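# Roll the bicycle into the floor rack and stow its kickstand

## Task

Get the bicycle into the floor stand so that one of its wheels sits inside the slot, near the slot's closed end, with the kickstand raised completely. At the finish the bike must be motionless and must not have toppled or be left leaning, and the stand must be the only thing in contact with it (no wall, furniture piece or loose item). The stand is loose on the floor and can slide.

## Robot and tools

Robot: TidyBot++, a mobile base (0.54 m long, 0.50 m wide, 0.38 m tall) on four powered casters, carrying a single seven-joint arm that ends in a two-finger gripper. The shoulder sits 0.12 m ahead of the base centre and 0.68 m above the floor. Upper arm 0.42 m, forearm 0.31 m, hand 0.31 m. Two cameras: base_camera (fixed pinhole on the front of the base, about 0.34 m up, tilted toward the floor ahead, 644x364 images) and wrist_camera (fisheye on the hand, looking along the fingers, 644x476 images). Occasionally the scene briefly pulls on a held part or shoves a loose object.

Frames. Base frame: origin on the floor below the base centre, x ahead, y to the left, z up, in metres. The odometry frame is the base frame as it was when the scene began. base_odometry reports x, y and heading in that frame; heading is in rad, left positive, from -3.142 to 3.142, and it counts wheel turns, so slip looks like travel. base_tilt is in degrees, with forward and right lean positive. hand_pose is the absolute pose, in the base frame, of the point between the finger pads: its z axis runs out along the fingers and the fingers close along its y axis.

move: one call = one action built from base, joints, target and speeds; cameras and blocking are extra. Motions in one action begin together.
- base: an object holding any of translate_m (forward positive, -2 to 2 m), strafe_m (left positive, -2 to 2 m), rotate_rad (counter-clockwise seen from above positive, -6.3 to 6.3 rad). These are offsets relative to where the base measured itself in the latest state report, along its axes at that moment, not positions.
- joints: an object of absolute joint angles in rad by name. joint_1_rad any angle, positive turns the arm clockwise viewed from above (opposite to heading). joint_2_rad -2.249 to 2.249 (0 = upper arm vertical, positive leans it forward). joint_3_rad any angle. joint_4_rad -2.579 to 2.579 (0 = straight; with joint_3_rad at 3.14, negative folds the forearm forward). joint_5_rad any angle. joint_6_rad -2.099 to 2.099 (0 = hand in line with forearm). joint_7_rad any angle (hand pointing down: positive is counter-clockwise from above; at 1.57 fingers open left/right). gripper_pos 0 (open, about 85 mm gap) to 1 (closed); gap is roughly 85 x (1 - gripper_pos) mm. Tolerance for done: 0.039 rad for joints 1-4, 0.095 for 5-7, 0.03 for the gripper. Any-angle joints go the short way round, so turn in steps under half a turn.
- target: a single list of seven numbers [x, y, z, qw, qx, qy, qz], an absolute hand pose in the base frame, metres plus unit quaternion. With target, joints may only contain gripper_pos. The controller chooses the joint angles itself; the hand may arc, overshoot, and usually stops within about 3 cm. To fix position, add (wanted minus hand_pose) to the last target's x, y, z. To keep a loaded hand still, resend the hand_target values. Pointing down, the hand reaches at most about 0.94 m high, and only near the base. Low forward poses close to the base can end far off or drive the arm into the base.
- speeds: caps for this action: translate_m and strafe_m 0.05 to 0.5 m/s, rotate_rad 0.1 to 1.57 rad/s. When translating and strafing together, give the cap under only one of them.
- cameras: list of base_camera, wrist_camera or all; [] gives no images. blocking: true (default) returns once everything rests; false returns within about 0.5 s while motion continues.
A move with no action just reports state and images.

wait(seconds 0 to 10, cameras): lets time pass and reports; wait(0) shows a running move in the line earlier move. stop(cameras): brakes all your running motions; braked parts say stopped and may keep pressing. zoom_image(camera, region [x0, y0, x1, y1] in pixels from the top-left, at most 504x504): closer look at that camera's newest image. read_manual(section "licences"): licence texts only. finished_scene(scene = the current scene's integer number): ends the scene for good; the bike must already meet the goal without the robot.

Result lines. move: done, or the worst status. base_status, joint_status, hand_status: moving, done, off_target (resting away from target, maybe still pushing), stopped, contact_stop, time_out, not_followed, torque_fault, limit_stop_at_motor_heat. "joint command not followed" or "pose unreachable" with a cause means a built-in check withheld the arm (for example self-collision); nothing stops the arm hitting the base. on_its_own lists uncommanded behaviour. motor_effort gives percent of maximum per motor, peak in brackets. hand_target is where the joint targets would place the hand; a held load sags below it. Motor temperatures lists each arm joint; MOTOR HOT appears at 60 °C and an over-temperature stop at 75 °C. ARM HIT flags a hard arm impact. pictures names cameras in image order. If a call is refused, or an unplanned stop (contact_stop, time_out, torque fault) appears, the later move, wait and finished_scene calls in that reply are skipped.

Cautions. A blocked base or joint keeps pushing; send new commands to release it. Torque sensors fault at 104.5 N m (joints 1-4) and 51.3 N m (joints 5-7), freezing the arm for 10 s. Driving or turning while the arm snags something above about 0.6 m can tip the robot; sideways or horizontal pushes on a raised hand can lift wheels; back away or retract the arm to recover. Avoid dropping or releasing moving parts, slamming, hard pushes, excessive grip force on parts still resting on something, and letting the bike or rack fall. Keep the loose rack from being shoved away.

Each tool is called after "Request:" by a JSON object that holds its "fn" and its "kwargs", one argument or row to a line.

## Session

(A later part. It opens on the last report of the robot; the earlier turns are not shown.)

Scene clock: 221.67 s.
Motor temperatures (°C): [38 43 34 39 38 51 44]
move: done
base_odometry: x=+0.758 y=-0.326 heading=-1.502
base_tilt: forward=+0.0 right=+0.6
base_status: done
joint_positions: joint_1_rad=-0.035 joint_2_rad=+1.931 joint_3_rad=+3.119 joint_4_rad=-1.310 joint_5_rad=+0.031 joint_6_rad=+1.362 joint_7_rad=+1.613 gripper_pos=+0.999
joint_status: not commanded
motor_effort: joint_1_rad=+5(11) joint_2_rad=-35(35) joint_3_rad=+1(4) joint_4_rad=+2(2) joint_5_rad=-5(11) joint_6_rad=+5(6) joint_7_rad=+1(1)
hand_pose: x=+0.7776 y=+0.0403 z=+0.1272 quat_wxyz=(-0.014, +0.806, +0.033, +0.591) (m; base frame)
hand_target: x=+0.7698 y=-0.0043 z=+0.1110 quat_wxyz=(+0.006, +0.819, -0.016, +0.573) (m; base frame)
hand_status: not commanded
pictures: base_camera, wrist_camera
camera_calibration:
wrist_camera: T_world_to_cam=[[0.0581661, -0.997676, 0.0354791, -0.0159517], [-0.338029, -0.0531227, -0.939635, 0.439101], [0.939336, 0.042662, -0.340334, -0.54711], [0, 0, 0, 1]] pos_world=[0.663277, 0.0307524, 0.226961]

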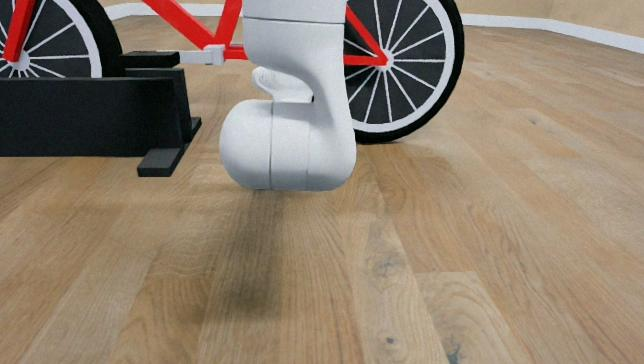

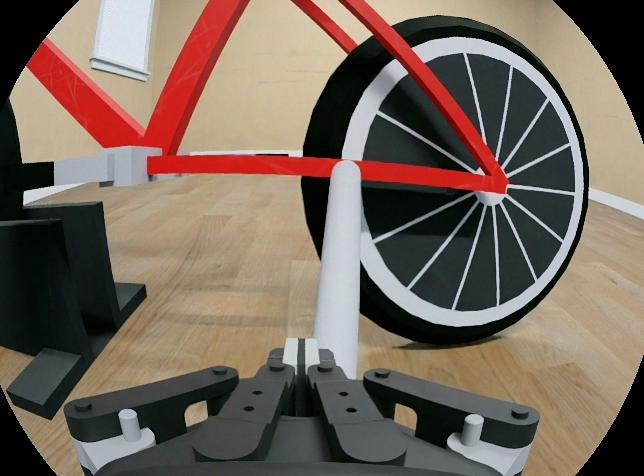

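Request:
{"fn": "move", "kwargs": {
  "base": {"strafe_m": 0.04},
  "speeds": {"strafe_m": 0.1},
  "cameras": []
}}

Request:
{"fn": "move", "kwargs": {
  "base": {"translate_m": -0.35},
  "cameras": ["base_camera"]
}}

Request:
{"fn": "move", "kwargs": {
  "base": {"strafe_m": -0.78},
  "joints": {"joint_1_rad": 0.0, "joint_2_rad": 0.2, "joint_3_rad": 3.14, "joint_4_rad": -2.1, "joint_5_rad": 0.0, "joint_6_rad": -0.8, "joint_7_rad": 1.57}
}}

Scene clock: 224.27 s.
Motor temperatures (°C): [38 43 34 39 38 51 44]
move: done
base_odometry: x=+0.798 y=-0.323 heading=-1.502
base_tilt: forward=+0.0 right=+0.6
base_status: done
joint_positions: joint_1_rad=-0.009 joint_2_rad=+1.931 joint_3_rad=+3.120 joint_4_rad=-1.310 joint_5_rad=+0.023 joint_6_rad=+1.360 joint_7_rad=+1.613 gripper_pos=+0.999
joint_status: not commanded
motor_effort: joint_1_rad=+0(3) joint_2_rad=-39(40) joint_3_rad=-1(2) joint_4_rad=+4(4) joint_5_rad=+0(5) joint_6_rad=+9(9) joint_7_rad=+1(1)
hand_pose: x=+0.7783 y=+0.0204 z=+0.1265 quat_wxyz=(-0.004, +0.807, +0.020, +0.590) (m; base frame)
hand_target: x=+0.7698 y=-0.0043 z=+0.1110 quat_wxyz=(+0.006, +0.819, -0.016, +0.573) (m; base frame)
hand_status: not commanded
pictures: none
No camera images: "cameras" was empty.

Scene clock: 226.30 s.
Motor temperatures (°C): [38 43 34 39 38 51 44]
move: done
base_odometry: x=+0.774 y=+0.026 heading=-1.501
base_tilt: forward=+0.0 right=+0.6
base_status: done
joint_positions: joint_1_rad=-0.009 joint_2_rad=+1.935 joint_3_rad=+3.120 joint_4_rad=-1.311 joint_5_rad=+0.023 joint_6_rad=+1.360 joint_7_rad=+1.613 gripper_pos=+0.999
joint_status: not commanded
motor_effort: joint_1_rad=+0(1) joint_2_rad=-39(42) joint_3_rad=-1(2) joint_4_rad=+3(5) joint_5_rad=-2(2) joint_6_rad=+8(9) joint_7_rad=+1(1)
hand_pose: x=+0.7755 y=+0.0203 z=+0.1235 quat_wxyz=(-0.004, +0.809, +0.020, +0.588) (m; base frame)
hand_target: x=+0.7698 y=-0.0043 z=+0.1110 quat_wxyz=(+0.006, +0.819, -0.016, +0.573) (m; base frame)
hand_status: not commanded
pictures: base_camera

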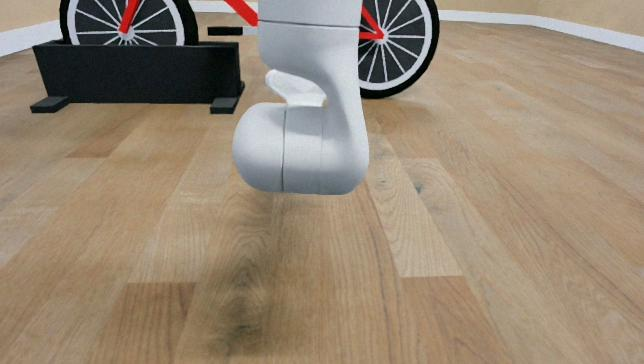

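Scene clock: 229.73 s.
Motor temperatures (°C): [38 43 34 39 38 51 44]
move: done
base_odometry: x=-0.004 y=-0.028 heading=-1.501
base_tilt: forward=+0.0 right=+0.6
base_status: done
joint_positions: joint_1_rad=-0.003 joint_2_rad=+0.219 joint_3_rad=+3.128 joint_4_rad=-2.088 joint_5_rad=+0.023 joint_6_rad=-0.753 joint_7_rad=+1.613 gripper_pos=+0.999
joint_status: all done
motor_effort: joint_1_rad=+0(4) joint_2_rad=-20(46) joint_3_rad=+0(3) joint_4_rad=+13(15) joint_5_rad=-1(3) joint_6_rad=+1(9) joint_7_rad=+1(2)
hand_pose: x=+0.4686 y=+0.0025 z=+0.5711 quat_wxyz=(+0.007, +0.998, +0.037, +0.040) (m; base frame)
hand_target: x=+0.4499 y=+0.0019 z=+0.5737 quat_wxyz=(+0.000, +1.000, +0.000, +0.021) (m; base frame)
hand_status: not commanded
pictures: base_camera, wrist_camera
camera_calibration:
wrist_camera: T_world_to_cam=[[0.0873895, -0.995507, 0.0364521, -0.065767], [-0.995293, -0.0887922, -0.0388204, 0.54341], [0.0418826, -0.0328881, -0.998581, 0.692497], [0, 0, 0, 1]] pos_world=[0.517596, 0.00555388, 0.715007]

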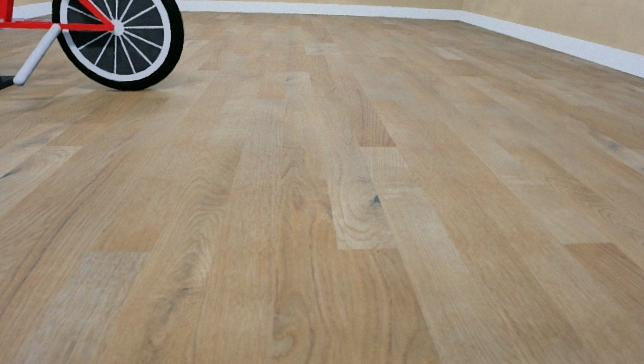

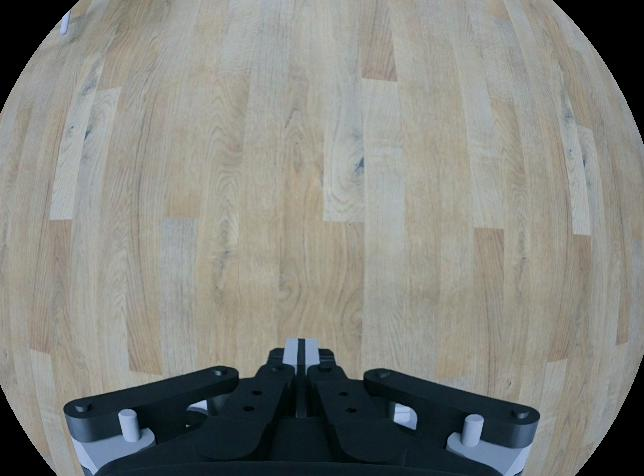

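Request:
{"fn": "move", "kwargs": {
  "base": {"translate_m": 1.2, "strafe_m": -0.09},
  "cameras": ["base_camera"]
}}

Request:
{"fn": "move", "kwargs": {
  "base": {"rotate_rad": 1.66}
}}

Scene clock: 233.57 s.
Motor temperatures (°C): [38 43 34 39 38 51 44]
move: done
base_odometry: x=-0.010 y=-1.232 heading=-1.502
base_tilt: forward=+0.0 right=+0.6
base_status: done
joint_positions: joint_1_rad=-0.003 joint_2_rad=+0.217 joint_3_rad=+3.128 joint_4_rad=-2.092 joint_5_rad=+0.023 joint_6_rad=-0.759 joint_7_rad=+1.613 gripper_pos=+0.999
joint_status: not commanded
motor_effort: joint_1_rad=+0(1) joint_2_rad=-20(22) joint_3_rad=-1(1) joint_4_rad=+13(14) joint_5_rad=+0(3) joint_6_rad=+1(1) joint_7_rad=+1(1)
hand_pose: x=+0.4648 y=+0.0024 z=+0.5708 quat_wxyz=(+0.007, +0.999, +0.037, +0.037) (m; base frame)
hand_target: x=+0.4499 y=+0.0019 z=+0.5737 quat_wxyz=(+0.000, +1.000, +0.000, +0.021) (m; base frame)
hand_status: not commanded
pictures: base_camera

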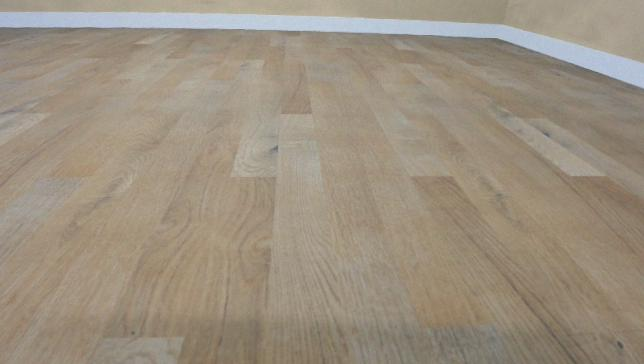

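Scene clock: 235.93 s.
Motor temperatures (°C): [38 43 34 39 38 51 44]
move: done
base_odometry: x=-0.010 y=-1.232 heading=+0.158
base_tilt: forward=+0.0 right=+0.6
base_status: done
joint_positions: joint_1_rad=-0.004 joint_2_rad=+0.217 joint_3_rad=+3.132 joint_4_rad=-2.092 joint_5_rad=+0.023 joint_6_rad=-0.759 joint_7_rad=+1.613 gripper_pos=+0.999
joint_status: not commanded
motor_effort: joint_1_rad=+0(2) joint_2_rad=-20(22) joint_3_rad=+0(3) joint_4_rad=+13(13) joint_5_rad=-1(3) joint_6_rad=+1(1) joint_7_rad=+1(1)
hand_pose: x=+0.4648 y=+0.0012 z=+0.5708 quat_wxyz=(+0.008, +0.999, +0.036, +0.037) (m; base frame)
hand_target: x=+0.4499 y=+0.0019 z=+0.5737 quat_wxyz=(+0.000, +1.000, +0.000, +0.021) (m; base frame)
hand_status: not commanded
pictures: base_camera, wrist_camera
camera_calibration:
wrist_camera: T_world_to_cam=[[0.0846051, -0.995734, 0.0368087, -0.0655487], [-0.995832, -0.0857606, -0.0310337, 0.535322], [0.0340581, -0.0340297, -0.99884, 0.696097], [0, 0, 0, 1]] pos_world=[0.514929, 0.00432842, 0.714315]

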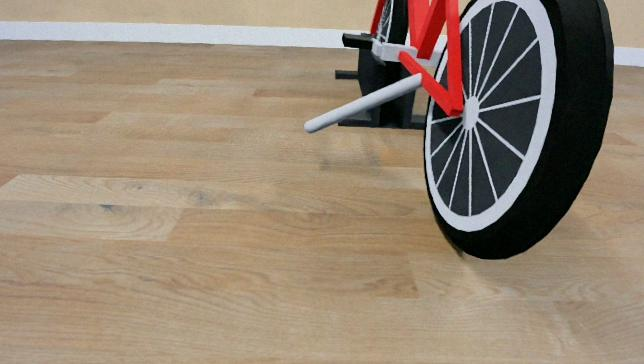

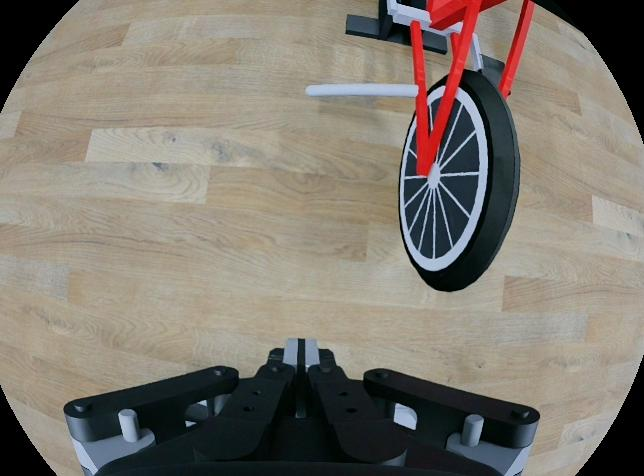

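Request:
{"fn": "zoom_image", "kwargs": {
  "camera": "base_camera",
  "region": [280, 0, 644, 280]
}}

Request:
{"fn": "zoom_image", "kwargs": {
  "camera": "wrist_camera",
  "region": [280, 0, 560, 300]
}}

Scaled by 1.385.

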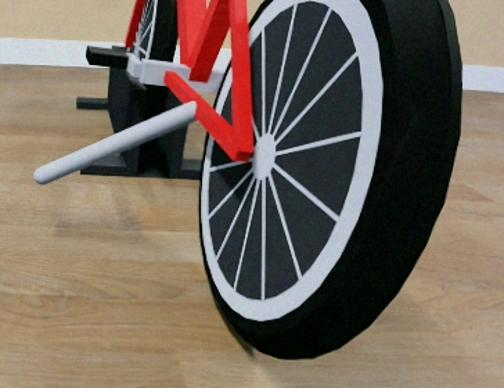

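Scaled by 1.680.

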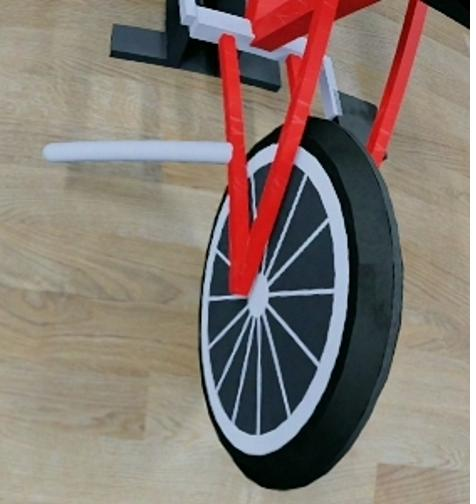

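Request:
{"fn": "move", "kwargs": {
  "base": {"strafe_m": -0.10, "translate_m": 0.12},
  "speeds": {"strafe_m": 0.2},
  "joints": {"joint_2_rad": 0.9, "joint_4_rad": -1.45, "joint_6_rad": -0.85}
}}

Scene clock: 238.77 s.
Motor temperatures (°C): [38 43 34 39 38 51 44]
move: done
base_odometry: x=+0.124 y=-1.312 heading=+0.159
base_tilt: forward=+0.0 right=+0.6
base_status: done
joint_positions: joint_1_rad=-0.004 joint_2_rad=+0.882 joint_3_rad=+3.132 joint_4_rad=-1.463 joint_5_rad=+0.023 joint_6_rad=-0.806 joint_7_rad=+1.613 gripper_pos=+0.999
joint_status: all done
motor_effort: joint_1_rad=+0(2) joint_2_rad=-41(44) joint_3_rad=-1(2) joint_4_rad=+12(15) joint_5_rad=-1(2) joint_6_rad=+0(2) joint_7_rad=+0(1)
hand_pose: x=+0.6657 y=+0.0034 z=+0.4182 quat_wxyz=(+0.005, +0.999, +0.034, -0.005) (m; base frame)
hand_target: x=+0.6541 y=+0.0022 z=+0.4117 quat_wxyz=(-0.001, +1.000, +0.000, -0.029) (m; base frame)
hand_status: not commanded
pictures: base_camera, wrist_camera
camera_calibration:
wrist_camera: T_world_to_cam=[[0.0831461, -0.99619, 0.0263193, -0.0694199], [-0.995343, -0.0817246, 0.0511281, 0.696149], [-0.0487824, -0.0304479, -0.998345, 0.591804], [0, 0, 0, 1]] pos_world=[0.727549, 0.00575636, 0.557059]

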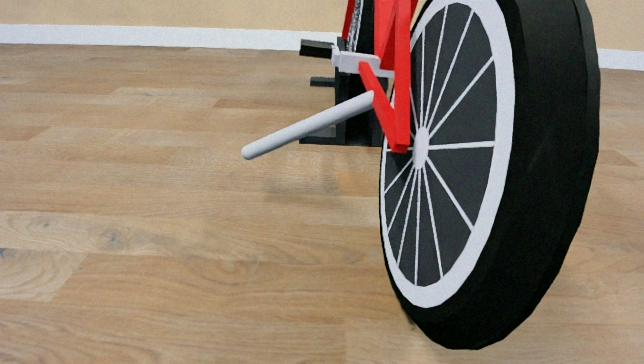

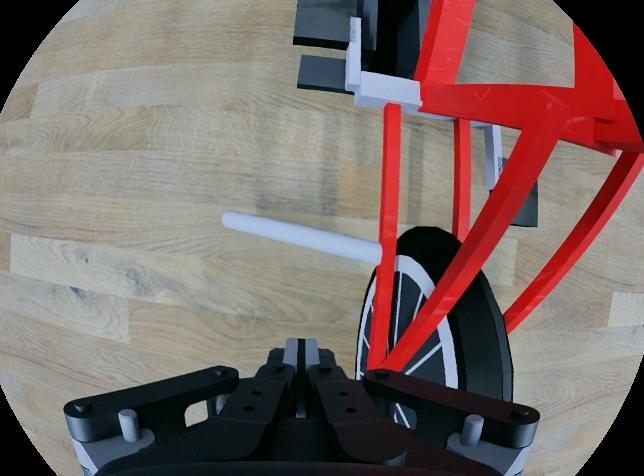

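Request:
{"fn": "move", "kwargs": {
  "joints": {"joint_1_rad": -0.10, "joint_2_rad": 1.13, "joint_4_rad": -1.42, "joint_6_rad": -0.645},
  "cameras": []
}}

Request:
{"fn": "move", "kwargs": {
  "base": {"translate_m": 0.06},
  "speeds": {"translate_m": 0.1}
}}

Scene clock: 240.53 s.
Motor temperatures (°C): [38 43 34 39 38 51 44]
move: done
base_odometry: x=+0.124 y=-1.312 heading=+0.159
base_tilt: forward=+0.0 right=+0.6
base_status: not commanded
joint_positions: joint_1_rad=-0.090 joint_2_rad=+1.127 joint_3_rad=+3.132 joint_4_rad=-1.429 joint_5_rad=+0.023 joint_6_rad=-0.689 joint_7_rad=+1.613 gripper_pos=+0.999
joint_status: all done
motor_effort: joint_1_rad=+0(2) joint_2_rad=-43(47) joint_3_rad=-1(2) joint_4_rad=+9(13) joint_5_rad=-2(3) joint_6_rad=-1(1) joint_7_rad=+1(1)
hand_pose: x=+0.6382 y=+0.0489 z=+0.2910 quat_wxyz=(+0.004, +0.996, +0.077, -0.052) (m; base frame)
hand_target: x=+0.6553 y=+0.0561 z=+0.2896 quat_wxyz=(+0.001, +0.998, +0.050, -0.027) (m; base frame)
hand_status: not commanded
pictures: none
No camera images: "cameras" was empty.

Scene clock: 241.70 s.
Motor temperatures (°C): [38 43 34 39 38 51 44]
move: done
base_odometry: x=+0.184 y=-1.302 heading=+0.159
base_tilt: forward=+0.0 right=+0.6
base_status: done
joint_positions: joint_1_rad=-0.090 joint_2_rad=+1.127 joint_3_rad=+3.132 joint_4_rad=-1.424 joint_5_rad=+0.023 joint_6_rad=-0.685 joint_7_rad=+1.613 gripper_pos=+0.999
joint_status: not commanded
motor_effort: joint_1_rad=+0(2) joint_2_rad=-43(44) joint_3_rad=-2(2) joint_4_rad=+9(11) joint_5_rad=-1(2) joint_6_rad=-1(1) joint_7_rad=+1(1)
hand_pose: x=+0.6423 y=+0.0496 z=+0.2916 quat_wxyz=(+0.004, +0.996, +0.077, -0.047) (m; base frame)
hand_target: x=+0.6553 y=+0.0561 z=+0.2896 quat_wxyz=(+0.001, +0.998, +0.050, -0.027) (m; base frame)
hand_status: not commanded
pictures: base_camera, wrist_camera
camera_calibration:
wrist_camera: T_world_to_cam=[[0.171135, -0.98511, 0.0164827, -0.0723414], [-0.976571, -0.167389, 0.135238, 0.650736], [-0.130465, -0.0392405, -0.990676, 0.516328], [0, 0, 0, 1]] pos_world=[0.715233, 0.0579227, 0.424702]

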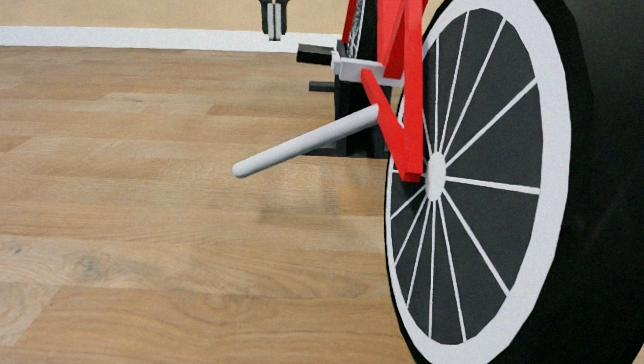

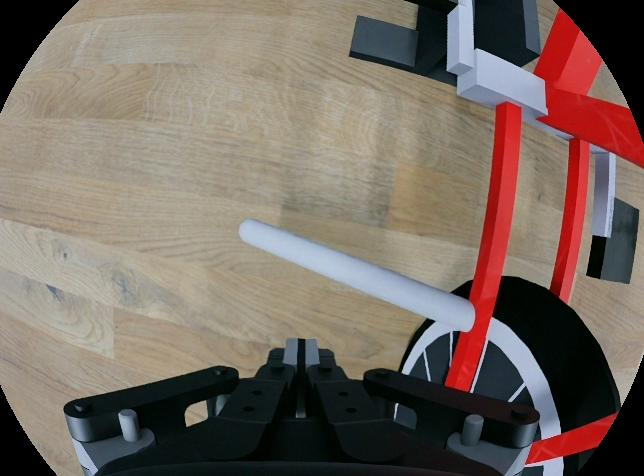

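Request:
{"fn": "move", "kwargs": {
  "joints": {"joint_1_rad": -0.10, "joint_2_rad": 1.225, "joint_4_rad": -1.255, "joint_6_rad": -0.64},
  "cameras": []
}}

Request:
{"fn": "move", "kwargs": {
  "base": {"translate_m": 0.012},
  "speeds": {"translate_m": 0.05}
}}

Scene clock: 243.03 s.
Motor temperatures (°C): [38 43 34 39 38 51 44]
move: done
base_odometry: x=+0.184 y=-1.302 heading=+0.159
base_tilt: forward=+0.0 right=+0.6
base_status: not commanded
joint_positions: joint_1_rad=-0.090 joint_2_rad=+1.202 joint_3_rad=+3.132 joint_4_rad=-1.265 joint_5_rad=+0.023 joint_6_rad=-0.679 joint_7_rad=+1.613 gripper_pos=+0.999
joint_status: all done
motor_effort: joint_1_rad=+0(1) joint_2_rad=-46(47) joint_3_rad=-1(2) joint_4_rad=+10(11) joint_5_rad=-1(2) joint_6_rad=+0(1) joint_7_rad=+0(1)
hand_pose: x=+0.7039 y=+0.0553 z=+0.2767 quat_wxyz=(+0.003, +0.997, +0.077, -0.002) (m; base frame)
hand_target: x=+0.7115 y=+0.0617 z=+0.2652 quat_wxyz=(-0.001, +0.999, +0.050, +0.011) (m; base frame)
hand_status: not commanded
pictures: none
No camera images: "cameras" was empty.

Scene clock: 243.73 s.
Motor temperatures (°C): [38 43 34 39 38 51 44]
move: done
base_odometry: x=+0.196 y=-1.301 heading=+0.159
base_tilt: forward=+0.0 right=+0.6
base_status: done
joint_positions: joint_1_rad=-0.090 joint_2_rad=+1.203 joint_3_rad=+3.132 joint_4_rad=-1.260 joint_5_rad=+0.023 joint_6_rad=-0.678 joint_7_rad=+1.613 gripper_pos=+0.999
joint_status: not commanded
motor_effort: joint_1_rad=+0(1) joint_2_rad=-46(47) joint_3_rad=-1(2) joint_4_rad=+11(12) joint_5_rad=-1(2) joint_6_rad=+0(1) joint_7_rad=+1(1)
hand_pose: x=+0.7065 y=+0.0555 z=+0.2773 quat_wxyz=(+0.003, +0.997, +0.077, +0.000) (m; base frame)
hand_target: x=+0.7115 y=+0.0617 z=+0.2652 quat_wxyz=(-0.001, +0.999, +0.050, +0.011) (m; base frame)
hand_status: not commanded
pictures: base_camera, wrist_camera
camera_calibration:
wrist_camera: T_world_to_cam=[[0.167869, -0.985533, 0.0233337, -0.0767963], [-0.98514, -0.166836, 0.0408061, 0.74854], [-0.0363228, -0.0298371, -0.998895, 0.44604], [0, 0, 0, 1]] pos_world=[0.76651, 0.0625069, 0.416794]

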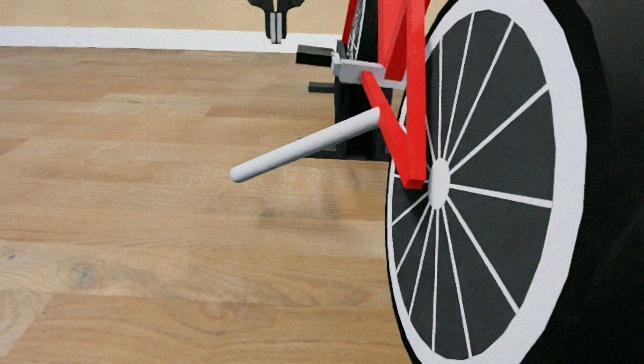

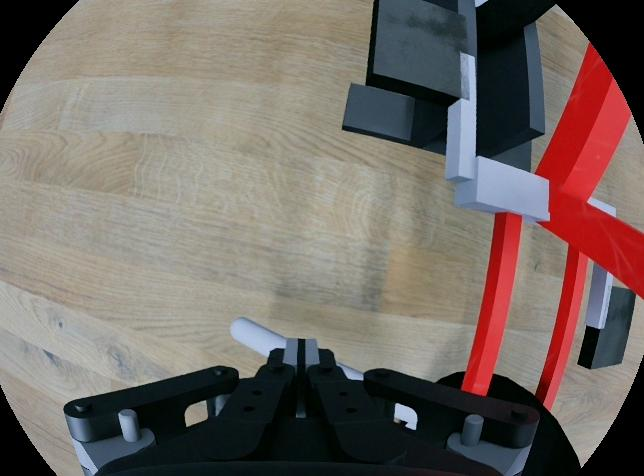

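Request:
{"fn": "move", "kwargs": {

}}

Scene clock: 244.23 s.
Motor temperatures (°C): [38 43 34 39 38 51 44]
base_odometry: x=+0.196 y=-1.301 heading=+0.159
base_tilt: forward=+0.0 right=+0.6
base_status: done
joint_positions: joint_1_rad=-0.090 joint_2_rad=+1.203 joint_3_rad=+3.132 joint_4_rad=-1.260 joint_5_rad=+0.023 joint_6_rad=-0.678 joint_7_rad=+1.613 gripper_pos=+0.999
joint_status: not commanded
motor_effort: joint_1_rad=+0(1) joint_2_rad=-46(47) joint_3_rad=-1(2) joint_4_rad=+11(12) joint_5_rad=-1(2) joint_6_rad=+0(1) joint_7_rad=+0(1)
hand_pose: x=+0.7065 y=+0.0555 z=+0.2773 quat_wxyz=(+0.003, +0.997, +0.077, +0.000) (m; base frame)
hand_target: x=+0.7115 y=+0.0617 z=+0.2652 quat_wxyz=(-0.001, +0.999, +0.050, +0.011) (m; base frame)
hand_status: not commanded
pictures: base_camera, wrist_camera
camera_calibration:
wrist_camera: T_world_to_cam=[[0.167869, -0.985533, 0.0233337, -0.0767963], [-0.98514, -0.166836, 0.0408061, 0.74854], [-0.0363228, -0.0298371, -0.998895, 0.44604], [0, 0, 0, 1]] pos_world=[0.76651, 0.0625069, 0.416794]

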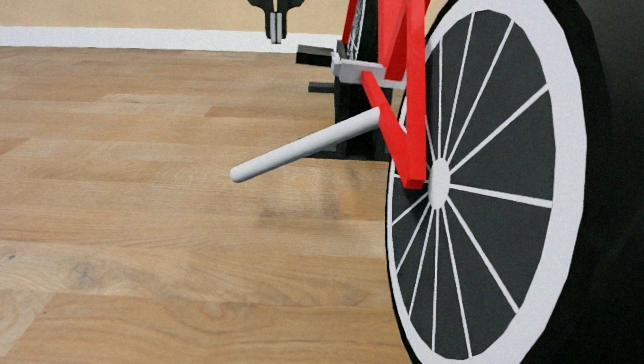

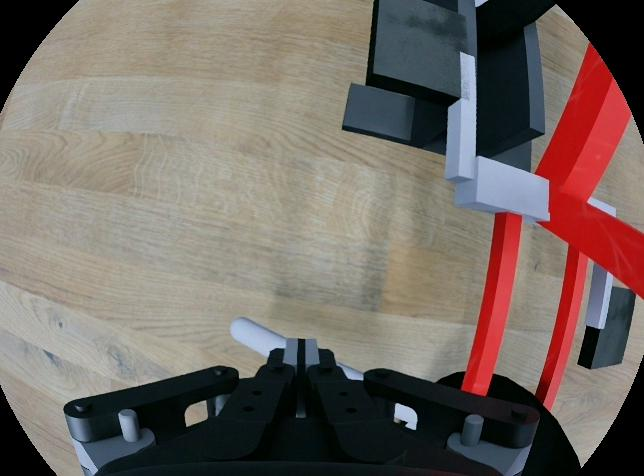

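Request:
{"fn": "move", "kwargs": {
  "base": {"translate_m": 0.03},
  "speeds": {"translate_m": 0.05},
  "joints": {"joint_1_rad": -0.185}
}}

Scene clock: 245.67 s.
Motor temperatures (°C): [38 43 34 39 38 51 44]
move: done
base_odometry: x=+0.226 y=-1.296 heading=+0.158
base_tilt: forward=+0.0 right=+0.6
base_status: done
joint_positions: joint_1_rad=-0.183 joint_2_rad=+1.203 joint_3_rad=+3.134 joint_4_rad=-1.260 joint_5_rad=+0.023 joint_6_rad=-0.677 joint_7_rad=+1.613 gripper_pos=+0.999
joint_status: all done
motor_effort: joint_1_rad=+0(3) joint_2_rad=-46(47) joint_3_rad=-1(3) joint_4_rad=+11(12) joint_5_rad=-2(2) joint_6_rad=+0(1) joint_7_rad=+1(1)
hand_pose: x=+0.6993 y=+0.1085 z=+0.2772 quat_wxyz=(+0.004, +0.992, +0.122, +0.001) (m; base frame)
hand_target: x=+0.7041 y=+0.1118 z=+0.2652 quat_wxyz=(-0.002, +0.996, +0.092, +0.011) (m; base frame)
hand_status: not commanded
pictures: base_camera, wrist_camera
camera_calibration:
wrist_camera: T_world_to_cam=[[0.257529, -0.965945, 0.025095, -0.0886602], [-0.965724, -0.256422, 0.0403113, 0.746658], [-0.0325036, -0.0346161, -0.998872, 0.445083], [0, 0, 0, 1]] pos_world=[0.758365, 0.121226, 0.416708]

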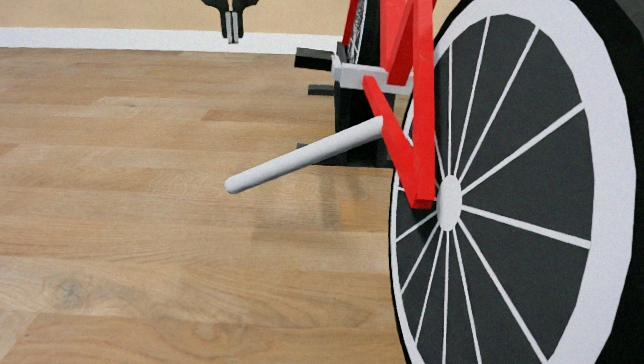

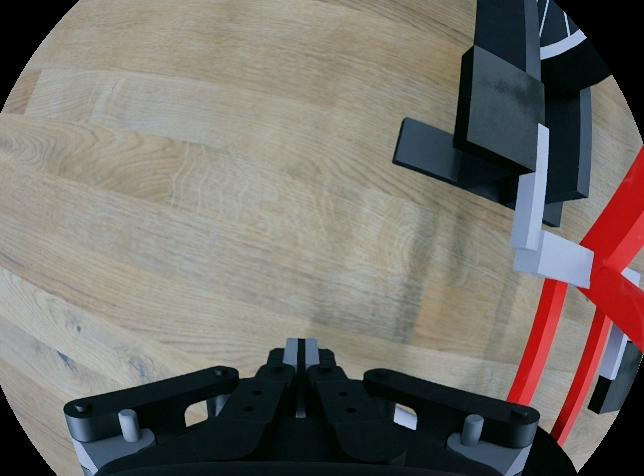

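Request:
{"fn": "move", "kwargs": {
  "base": {"translate_m": 0.03},
  "speeds": {"translate_m": 0.05}
}}

Request:
{"fn": "zoom_image", "kwargs": {
  "camera": "base_camera",
  "region": [140, 0, 644, 364]
}}

Scene clock: 247.07 s.
Motor temperatures (°C): [38 43 34 39 38 51 44]
move: done
base_odometry: x=+0.255 y=-1.291 heading=+0.158
base_tilt: forward=+0.0 right=+0.6
base_status: done
joint_positions: joint_1_rad=-0.183 joint_2_rad=+1.203 joint_3_rad=+3.134 joint_4_rad=-1.260 joint_5_rad=+0.023 joint_6_rad=-0.677 joint_7_rad=+1.613 gripper_pos=+0.999
joint_status: not commanded
motor_effort: joint_1_rad=+0(1) joint_2_rad=-46(47) joint_3_rad=-2(2) joint_4_rad=+11(12) joint_5_rad=-1(2) joint_6_rad=+0(1) joint_7_rad=+0(1)
hand_pose: x=+0.6994 y=+0.1086 z=+0.2771 quat_wxyz=(+0.004, +0.992, +0.122, +0.001) (m; base frame)
hand_target: x=+0.7041 y=+0.1118 z=+0.2652 quat_wxyz=(-0.002, +0.996, +0.092, +0.011) (m; base frame)
hand_status: not commanded
pictures: base_camera, wrist_camera
camera_calibration:
wrist_camera: T_world_to_cam=[[0.257526, -0.965945, 0.0251003, -0.0886603], [-0.965729, -0.256424, 0.0401876, 0.74676], [-0.0323827, -0.0345894, -0.998877, 0.444896], [0, 0, 0, 1]] pos_world=[0.758406, 0.121234, 0.416611]

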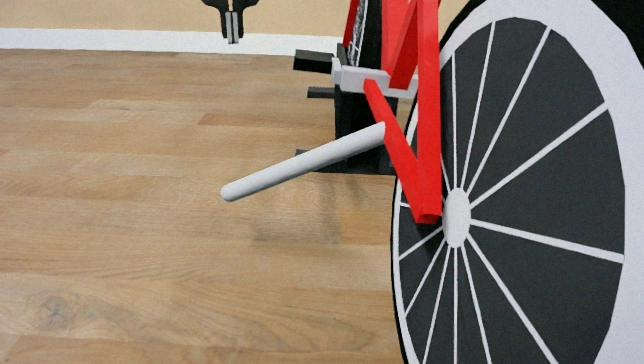

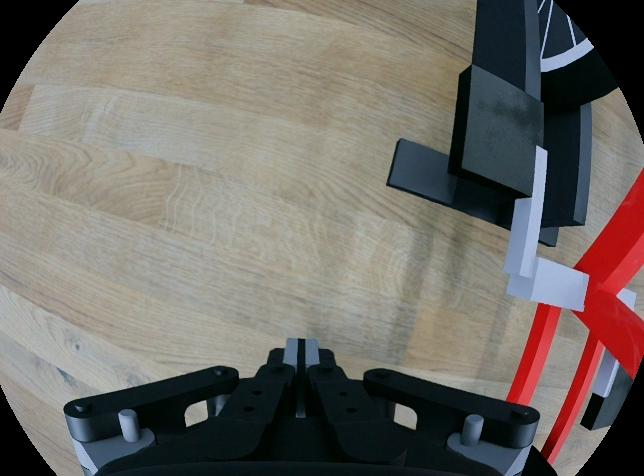

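Scaled by 1.000.

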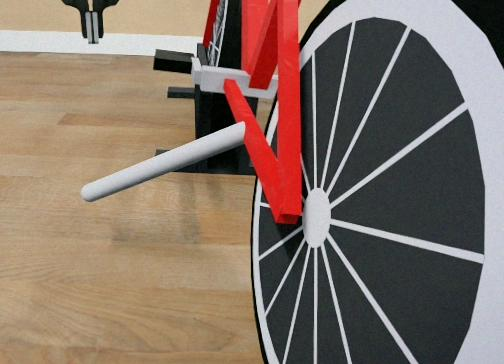

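Request:
{"fn": "move", "kwargs": {
  "base": {"translate_m": 0.025},
  "speeds": {"translate_m": 0.05}
}}

Scene clock: 248.13 s.
Motor temperatures (°C): [38 43 34 39 38 51 44]
move: done
base_odometry: x=+0.280 y=-1.288 heading=+0.158
base_tilt: forward=+0.0 right=+0.6
base_status: done
joint_positions: joint_1_rad=-0.183 joint_2_rad=+1.204 joint_3_rad=+3.134 joint_4_rad=-1.259 joint_5_rad=+0.023 joint_6_rad=-0.677 joint_7_rad=+1.613 gripper_pos=+0.999
joint_status: not commanded
motor_effort: joint_1_rad=+0(1) joint_2_rad=-46(47) joint_3_rad=-1(2) joint_4_rad=+11(12) joint_5_rad=-1(2) joint_6_rad=+0(1) joint_7_rad=+1(1)
hand_pose: x=+0.6994 y=+0.1086 z=+0.2769 quat_wxyz=(+0.004, +0.992, +0.122, +0.001) (m; base frame)
hand_target: x=+0.7041 y=+0.1118 z=+0.2652 quat_wxyz=(-0.002, +0.996, +0.092, +0.011) (m; base frame)
hand_status: not commanded
pictures: base_camera, wrist_camera
camera_calibration:
wrist_camera: T_world_to_cam=[[0.257525, -0.965946, 0.0250977, -0.0886564], [-0.965729, -0.256424, 0.0401832, 0.746779], [-0.0323792, -0.0345858, -0.998877, 0.444767], [0, 0, 0, 1]] pos_world=[0.758418, 0.121237, 0.416484]

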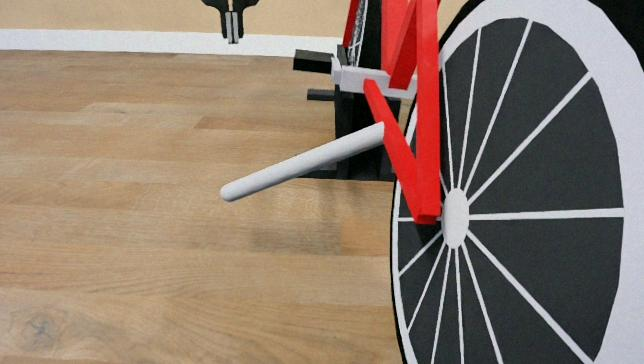

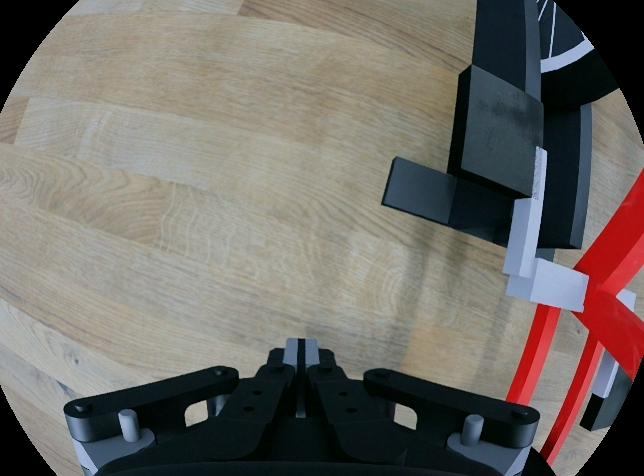

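Request:
{"fn": "move", "kwargs": {
  "base": {"translate_m": 0.015},
  "speeds": {"translate_m": 0.05}
}}

Scene clock: 250.37 s.
Motor temperatures (°C): [38 43 34 39 38 51 44]
move: done
base_odometry: x=+0.294 y=-1.286 heading=+0.158
base_tilt: forward=+0.0 right=+0.6
base_status: done
joint_positions: joint_1_rad=-0.183 joint_2_rad=+1.204 joint_3_rad=+3.134 joint_4_rad=-1.259 joint_5_rad=+0.023 joint_6_rad=-0.676 joint_7_rad=+1.613 gripper_pos=+0.999
joint_status: not commanded
motor_effort: joint_1_rad=+0(2) joint_2_rad=-46(47) joint_3_rad=-1(2) joint_4_rad=+11(12) joint_5_rad=-2(2) joint_6_rad=+0(1) joint_7_rad=+1(1)
hand_pose: x=+0.6998 y=+0.1086 z=+0.2769 quat_wxyz=(+0.004, +0.992, +0.122, +0.002) (m; base frame)
hand_target: x=+0.7041 y=+0.1118 z=+0.2652 quat_wxyz=(-0.002, +0.996, +0.092, +0.011) (m; base frame)
hand_status: not commanded
pictures: base_camera, wrist_camera
camera_calibration:
wrist_camera: T_world_to_cam=[[0.257503, -0.96595, 0.0251548, -0.0886814], [-0.965765, -0.256432, 0.0392515, 0.747469], [-0.0314645, -0.034401, -0.998913, 0.444058], [0, 0, 0, 1]] pos_world=[0.758687, 0.121289, 0.416467]

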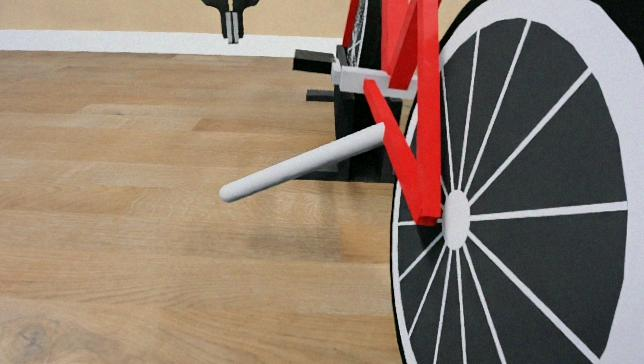

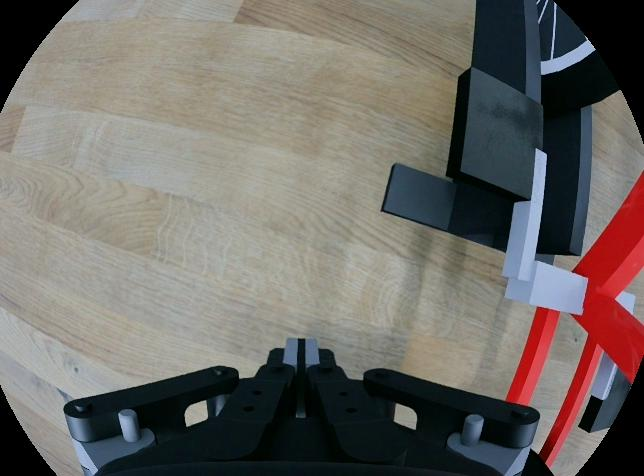

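Request:
{"fn": "move", "kwargs": {
  "joints": {"joint_1_rad": -0.185, "joint_2_rad": 1.53, "joint_3_rad": 3.14, "joint_4_rad": -1.187, "joint_5_rad": 0.0, "joint_6_rad": -0.395, "joint_7_rad": 1.57}
}}

Scene clock: 252.30 s.
Motor temperatures (°C): [38 43 34 39 38 51 44]
move: done
base_odometry: x=+0.294 y=-1.286 heading=+0.158
base_tilt: forward=+0.0 right=+0.6
base_status: not commanded
joint_positions: joint_1_rad=-0.183 joint_2_rad=+1.530 joint_3_rad=+3.134 joint_4_rad=-1.196 joint_5_rad=+0.023 joint_6_rad=-0.439 joint_7_rad=+1.613 gripper_pos=+0.999
joint_status: all done
motor_effort: joint_1_rad=+0(1) joint_2_rad=-45(50) joint_3_rad=-1(2) joint_4_rad=+7(11) joint_5_rad=-1(3) joint_6_rad=+0(1) joint_7_rad=+1(1)
hand_pose: x=+0.6498 y=+0.1010 z=+0.1005 quat_wxyz=(+0.002, +0.992, +0.123, -0.011) (m; base frame)
hand_target: x=+0.6681 y=+0.1051 z=+0.1014 quat_wxyz=(-0.002, +0.996, +0.092, +0.015) (m; base frame)
hand_status: not commanded
pictures: base_camera, wrist_camera
camera_calibration:
wrist_camera: T_world_to_cam=[[0.258662, -0.9658, 0.0180031, -0.0788082], [-0.964269, -0.257058, 0.0640816, 0.700745], [-0.0572622, -0.0339354, -0.997782, 0.282665], [0, 0, 0, 1]] pos_world=[0.712278, 0.113611, 0.238552]

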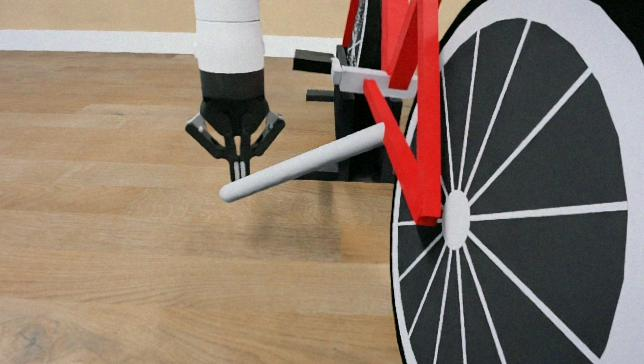

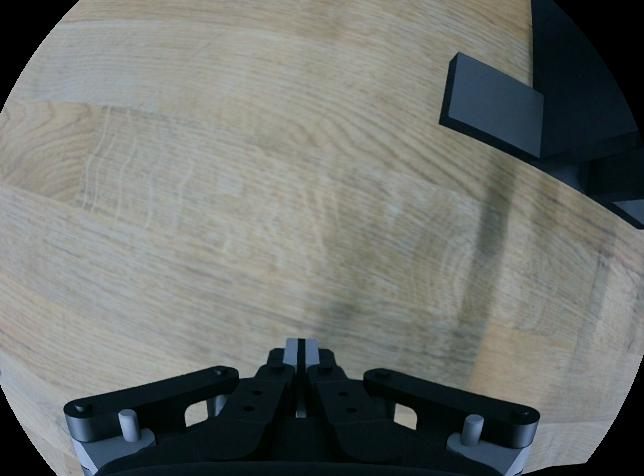

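Request:
{"fn": "move", "kwargs": {
  "joints": {"joint_1_rad": -0.155},
  "cameras": []
}}

Request:
{"fn": "move", "kwargs": {
  "joints": {"joint_1_rad": -0.165, "joint_2_rad": 1.493, "joint_3_rad": 3.14, "joint_4_rad": -1.357, "joint_5_rad": 0.0, "joint_6_rad": -0.261, "joint_7_rad": 1.57}
}}

Scene clock: 253.20 s.
Motor temperatures (°C): [38 43 34 39 38 51 44]
move: done
base_odometry: x=+0.294 y=-1.286 heading=+0.158
base_tilt: forward=+0.0 right=+0.6
base_status: not commanded
joint_positions: joint_1_rad=-0.166 joint_2_rad=+1.530 joint_3_rad=+3.134 joint_4_rad=-1.196 joint_5_rad=+0.023 joint_6_rad=-0.438 joint_7_rad=+1.613 gripper_pos=+0.999
joint_status: all done
motor_effort: joint_1_rad=+0(2) joint_2_rad=-45(45) joint_3_rad=-2(2) joint_4_rad=+7(7) joint_5_rad=-2(2) joint_6_rad=+0(0) joint_7_rad=+1(1)
hand_pose: x=+0.6515 y=+0.0922 z=+0.1005 quat_wxyz=(+0.002, +0.993, +0.115, -0.011) (m; base frame)
hand_target: x=+0.6711 y=+0.0886 z=+0.1014 quat_wxyz=(-0.002, +0.997, +0.077, +0.015) (m; base frame)
hand_status: not commanded
pictures: none
No camera images: "cameras" was empty.

Scene clock: 254.30 s.
Motor temperatures (°C): [38 43 34 39 38 51 44]
move: done
base_odometry: x=+0.294 y=-1.286 heading=+0.158
base_tilt: forward=+0.0 right=+0.6
base_status: not commanded
joint_positions: joint_1_rad=-0.166 joint_2_rad=+1.504 joint_3_rad=+3.134 joint_4_rad=-1.326 joint_5_rad=+0.023 joint_6_rad=-0.290 joint_7_rad=+1.613 gripper_pos=+0.999
joint_status: all done
motor_effort: joint_1_rad=-1(2) joint_2_rad=-41(46) joint_3_rad=-2(3) joint_4_rad=+2(8) joint_5_rad=-2(3) joint_6_rad=-2(5) joint_7_rad=+0(1)
hand_pose: x=+0.6343 y=+0.0904 z=+0.0997 quat_wxyz=(-0.001, +0.993, +0.115, +0.011) (m; base frame)
hand_target: x=+0.6309 y=+0.0876 z=+0.1023 quat_wxyz=(-0.002, +0.997, +0.082, +0.015) (m; base frame)
hand_status: not commanded
pictures: base_camera, wrist_camera
camera_calibration:
wrist_camera: T_world_to_cam=[[0.242974, -0.969855, 0.0185781, -0.0747891], [-0.969931, -0.242627, 0.0191155, 0.689917], [-0.0140317, -0.022664, -0.999645, 0.252329], [0, 0, 0, 1]] pos_world=[0.690885, 0.100576, 0.24044]

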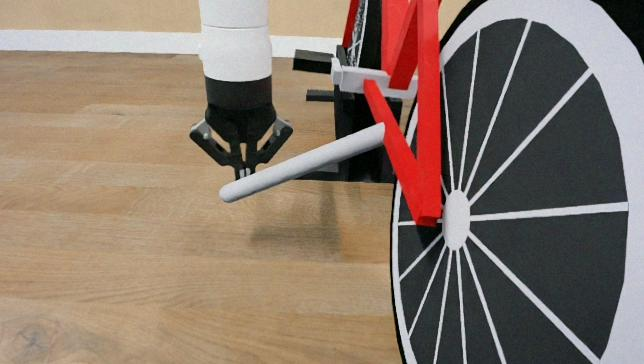

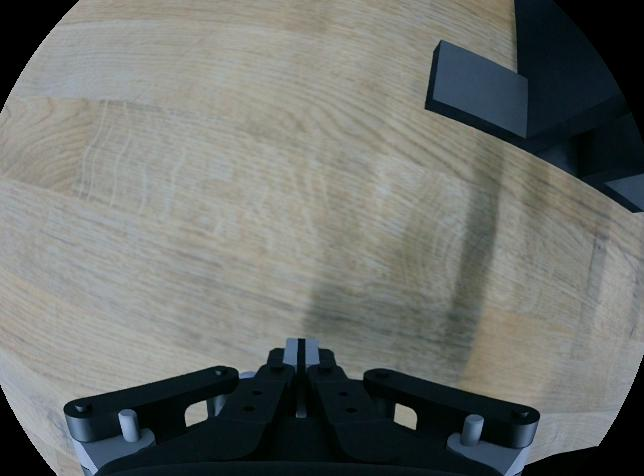

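Request:
{"fn": "move", "kwargs": {
  "joints": {"joint_1_rad": -0.165, "joint_2_rad": 1.47, "joint_3_rad": 3.14, "joint_4_rad": -1.508, "joint_5_rad": 0.0, "joint_6_rad": -0.132, "joint_7_rad": 1.57}
}}

Scene clock: 255.50 s.
Motor temperatures (°C): [38 43 34 39 38 51 44]
move: off_target
base_odometry: x=+0.294 y=-1.286 heading=+0.158
base_tilt: forward=+0.0 right=+0.6
base_status: not commanded
joint_positions: joint_1_rad=-0.166 joint_2_rad=+1.459 joint_3_rad=+3.135 joint_4_rad=-1.450 joint_5_rad=+0.023 joint_6_rad=-0.136 joint_7_rad=+1.613 gripper_pos=+0.999
joint_status: joint_4_rad off_target (ended at -1.450, target -1.508); the others done
motor_effort: joint_1_rad=-2(3) joint_2_rad=-36(41) joint_3_rad=-3(4) joint_4_rad=-3(5) joint_5_rad=-1(3) joint_6_rad=-6(6) joint_7_rad=+1(1)
hand_pose: x=+0.6316 y=+0.0907 z=+0.1131 quat_wxyz=(-0.004, +0.992, +0.115, +0.048) (m; base frame)
hand_target: x=+0.5918 y=+0.0811 z=+0.1029 quat_wxyz=(-0.002, +0.996, +0.082, +0.016) (m; base frame)
hand_status: not commanded
pictures: base_camera, wrist_camera
camera_calibration:
wrist_camera: T_world_to_cam=[[0.242185, -0.969989, 0.0216137, -0.0739138], [-0.968443, -0.24303, -0.0552668, 0.694528], [0.058861, -0.00754686, -0.998238, 0.218098], [0, 0, 0, 1]] pos_world=[0.677674, 0.0987414, 0.257696]

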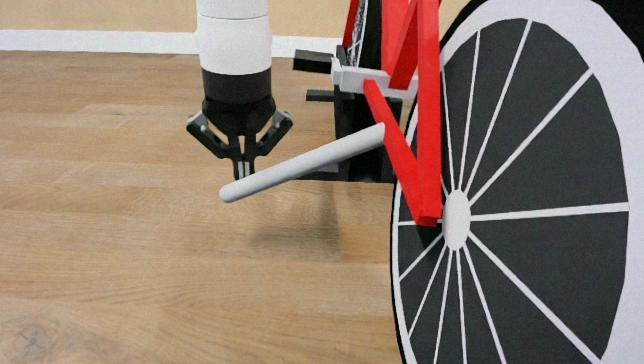

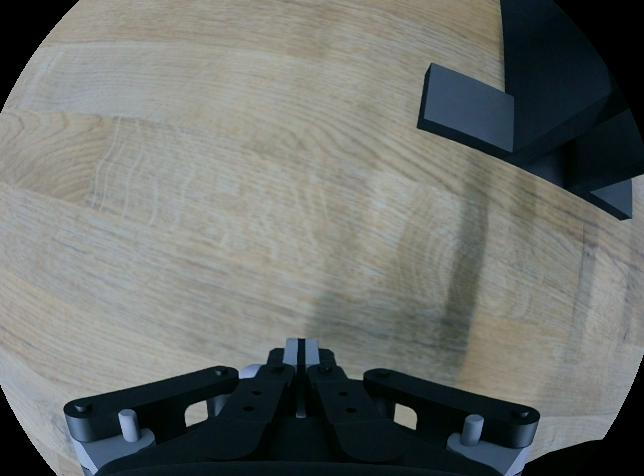

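Request:
{"fn": "move", "kwargs": {
  "joints": {"joint_1_rad": -0.165, "joint_2_rad": 1.48, "joint_3_rad": 3.14, "joint_4_rad": -1.6, "joint_5_rad": 0.0, "joint_6_rad": 0.0, "joint_7_rad": 1.57}
}}

Scene clock: 256.77 s.
Motor temperatures (°C): [38 43 34 39 38 51 44]
move: off_target
base_odometry: x=+0.294 y=-1.286 heading=+0.158
base_tilt: forward=+0.0 right=+0.6
base_status: not commanded
joint_positions: joint_1_rad=-0.166 joint_2_rad=+1.454 joint_3_rad=+3.137 joint_4_rad=-1.530 joint_5_rad=+0.023 joint_6_rad=+0.009 joint_7_rad=+1.613 gripper_pos=+0.999
joint_status: joint_4_rad off_target (ended at -1.530, target -1.600); the others done
motor_effort: joint_1_rad=-3(3) joint_2_rad=-32(36) joint_3_rad=-4(5) joint_4_rad=-7(9) joint_5_rad=-1(2) joint_6_rad=-7(8) joint_7_rad=+1(1)
hand_pose: x=+0.6299 y=+0.0903 z=+0.1136 quat_wxyz=(-0.007, +0.990, +0.115, +0.083) (m; base frame)
hand_target: x=+0.5699 y=+0.0775 z=+0.0955 quat_wxyz=(-0.003, +0.996, +0.082, +0.031) (m; base frame)
hand_status: not commanded
pictures: base_camera, wrist_camera
camera_calibration:
wrist_camera: T_world_to_cam=[[0.24063, -0.97028, 0.0255523, -0.0733509], [-0.962267, -0.241923, -0.124564, 0.696697], [0.127044, 0.00538568, -0.991883, 0.173898], [0, 0, 0, 1]] pos_world=[0.665966, 0.0964397, 0.261143]

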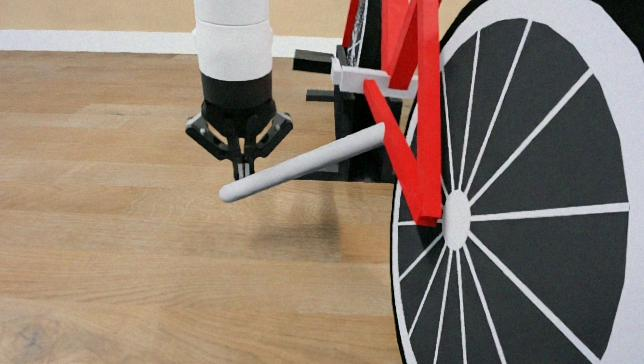

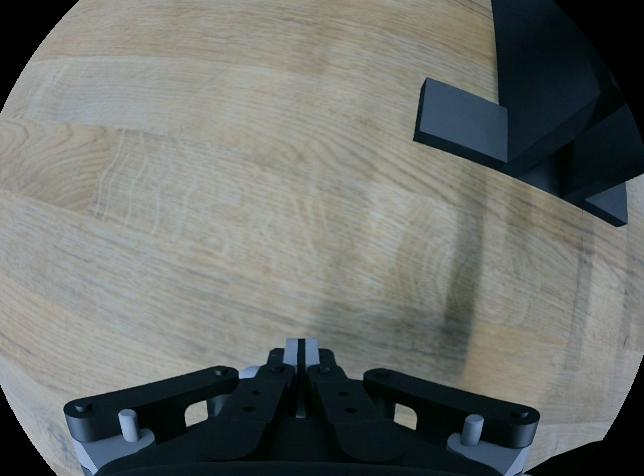

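Request:
{"fn": "move", "kwargs": {
  "joints": {"joint_2_rad": 1.48, "joint_4_rad": -1.75, "joint_6_rad": 0.1}
}}

Scene clock: 258.70 s.
Motor temperatures (°C): [38 43 34 39 38 51 44]
move: done
base_odometry: x=+0.294 y=-1.286 heading=+0.158
base_tilt: forward=+0.0 right=+0.6
base_status: not commanded
joint_positions: joint_1_rad=-0.167 joint_2_rad=+1.488 joint_3_rad=+3.136 joint_4_rad=-1.753 joint_5_rad=+0.023 joint_6_rad=+0.095 joint_7_rad=+1.613 gripper_pos=+0.999
joint_status: all done
motor_effort: joint_1_rad=+0(3) joint_2_rad=-36(42) joint_3_rad=-1(4) joint_4_rad=-2(14) joint_5_rad=+0(2) joint_6_rad=+0(11) joint_7_rad=+1(1)
hand_pose: x=+0.4990 y=+0.0693 z=+0.0924 quat_wxyz=(-0.004, +0.993, +0.116, -0.003) (m; base frame)
hand_target: x=+0.5081 y=+0.0672 z=+0.0956 quat_wxyz=(-0.001, +0.997, +0.082, +0.006) (m; base frame)
hand_status: not commanded
pictures: base_camera, wrist_camera
camera_calibration:
wrist_camera: T_world_to_cam=[[0.244874, -0.969506, 0.00975478, -0.0623411], [-0.968633, -0.24419, 0.046064, 0.550631], [-0.0422773, -0.0207287, -0.998891, 0.256583], [0, 0, 0, 1]] pos_world=[0.559472, 0.0793371, 0.231543]

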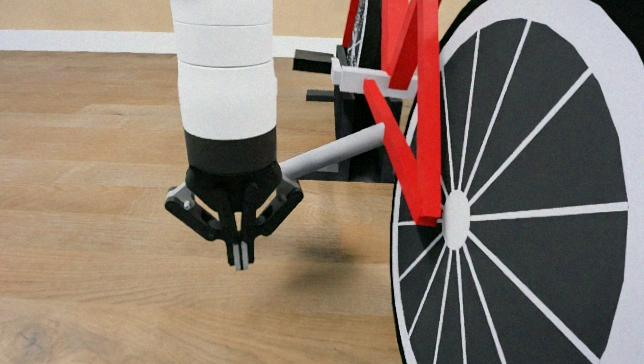

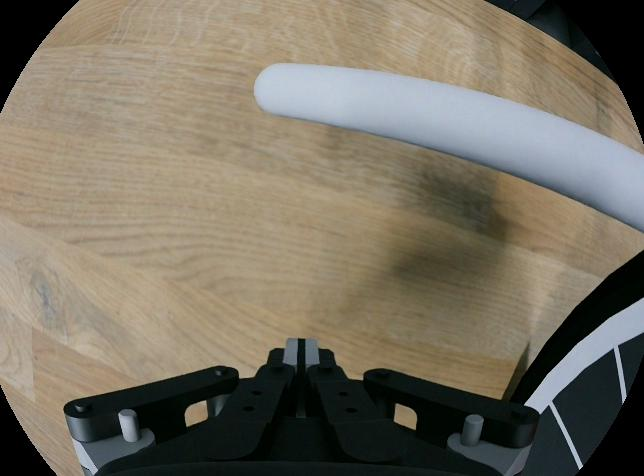

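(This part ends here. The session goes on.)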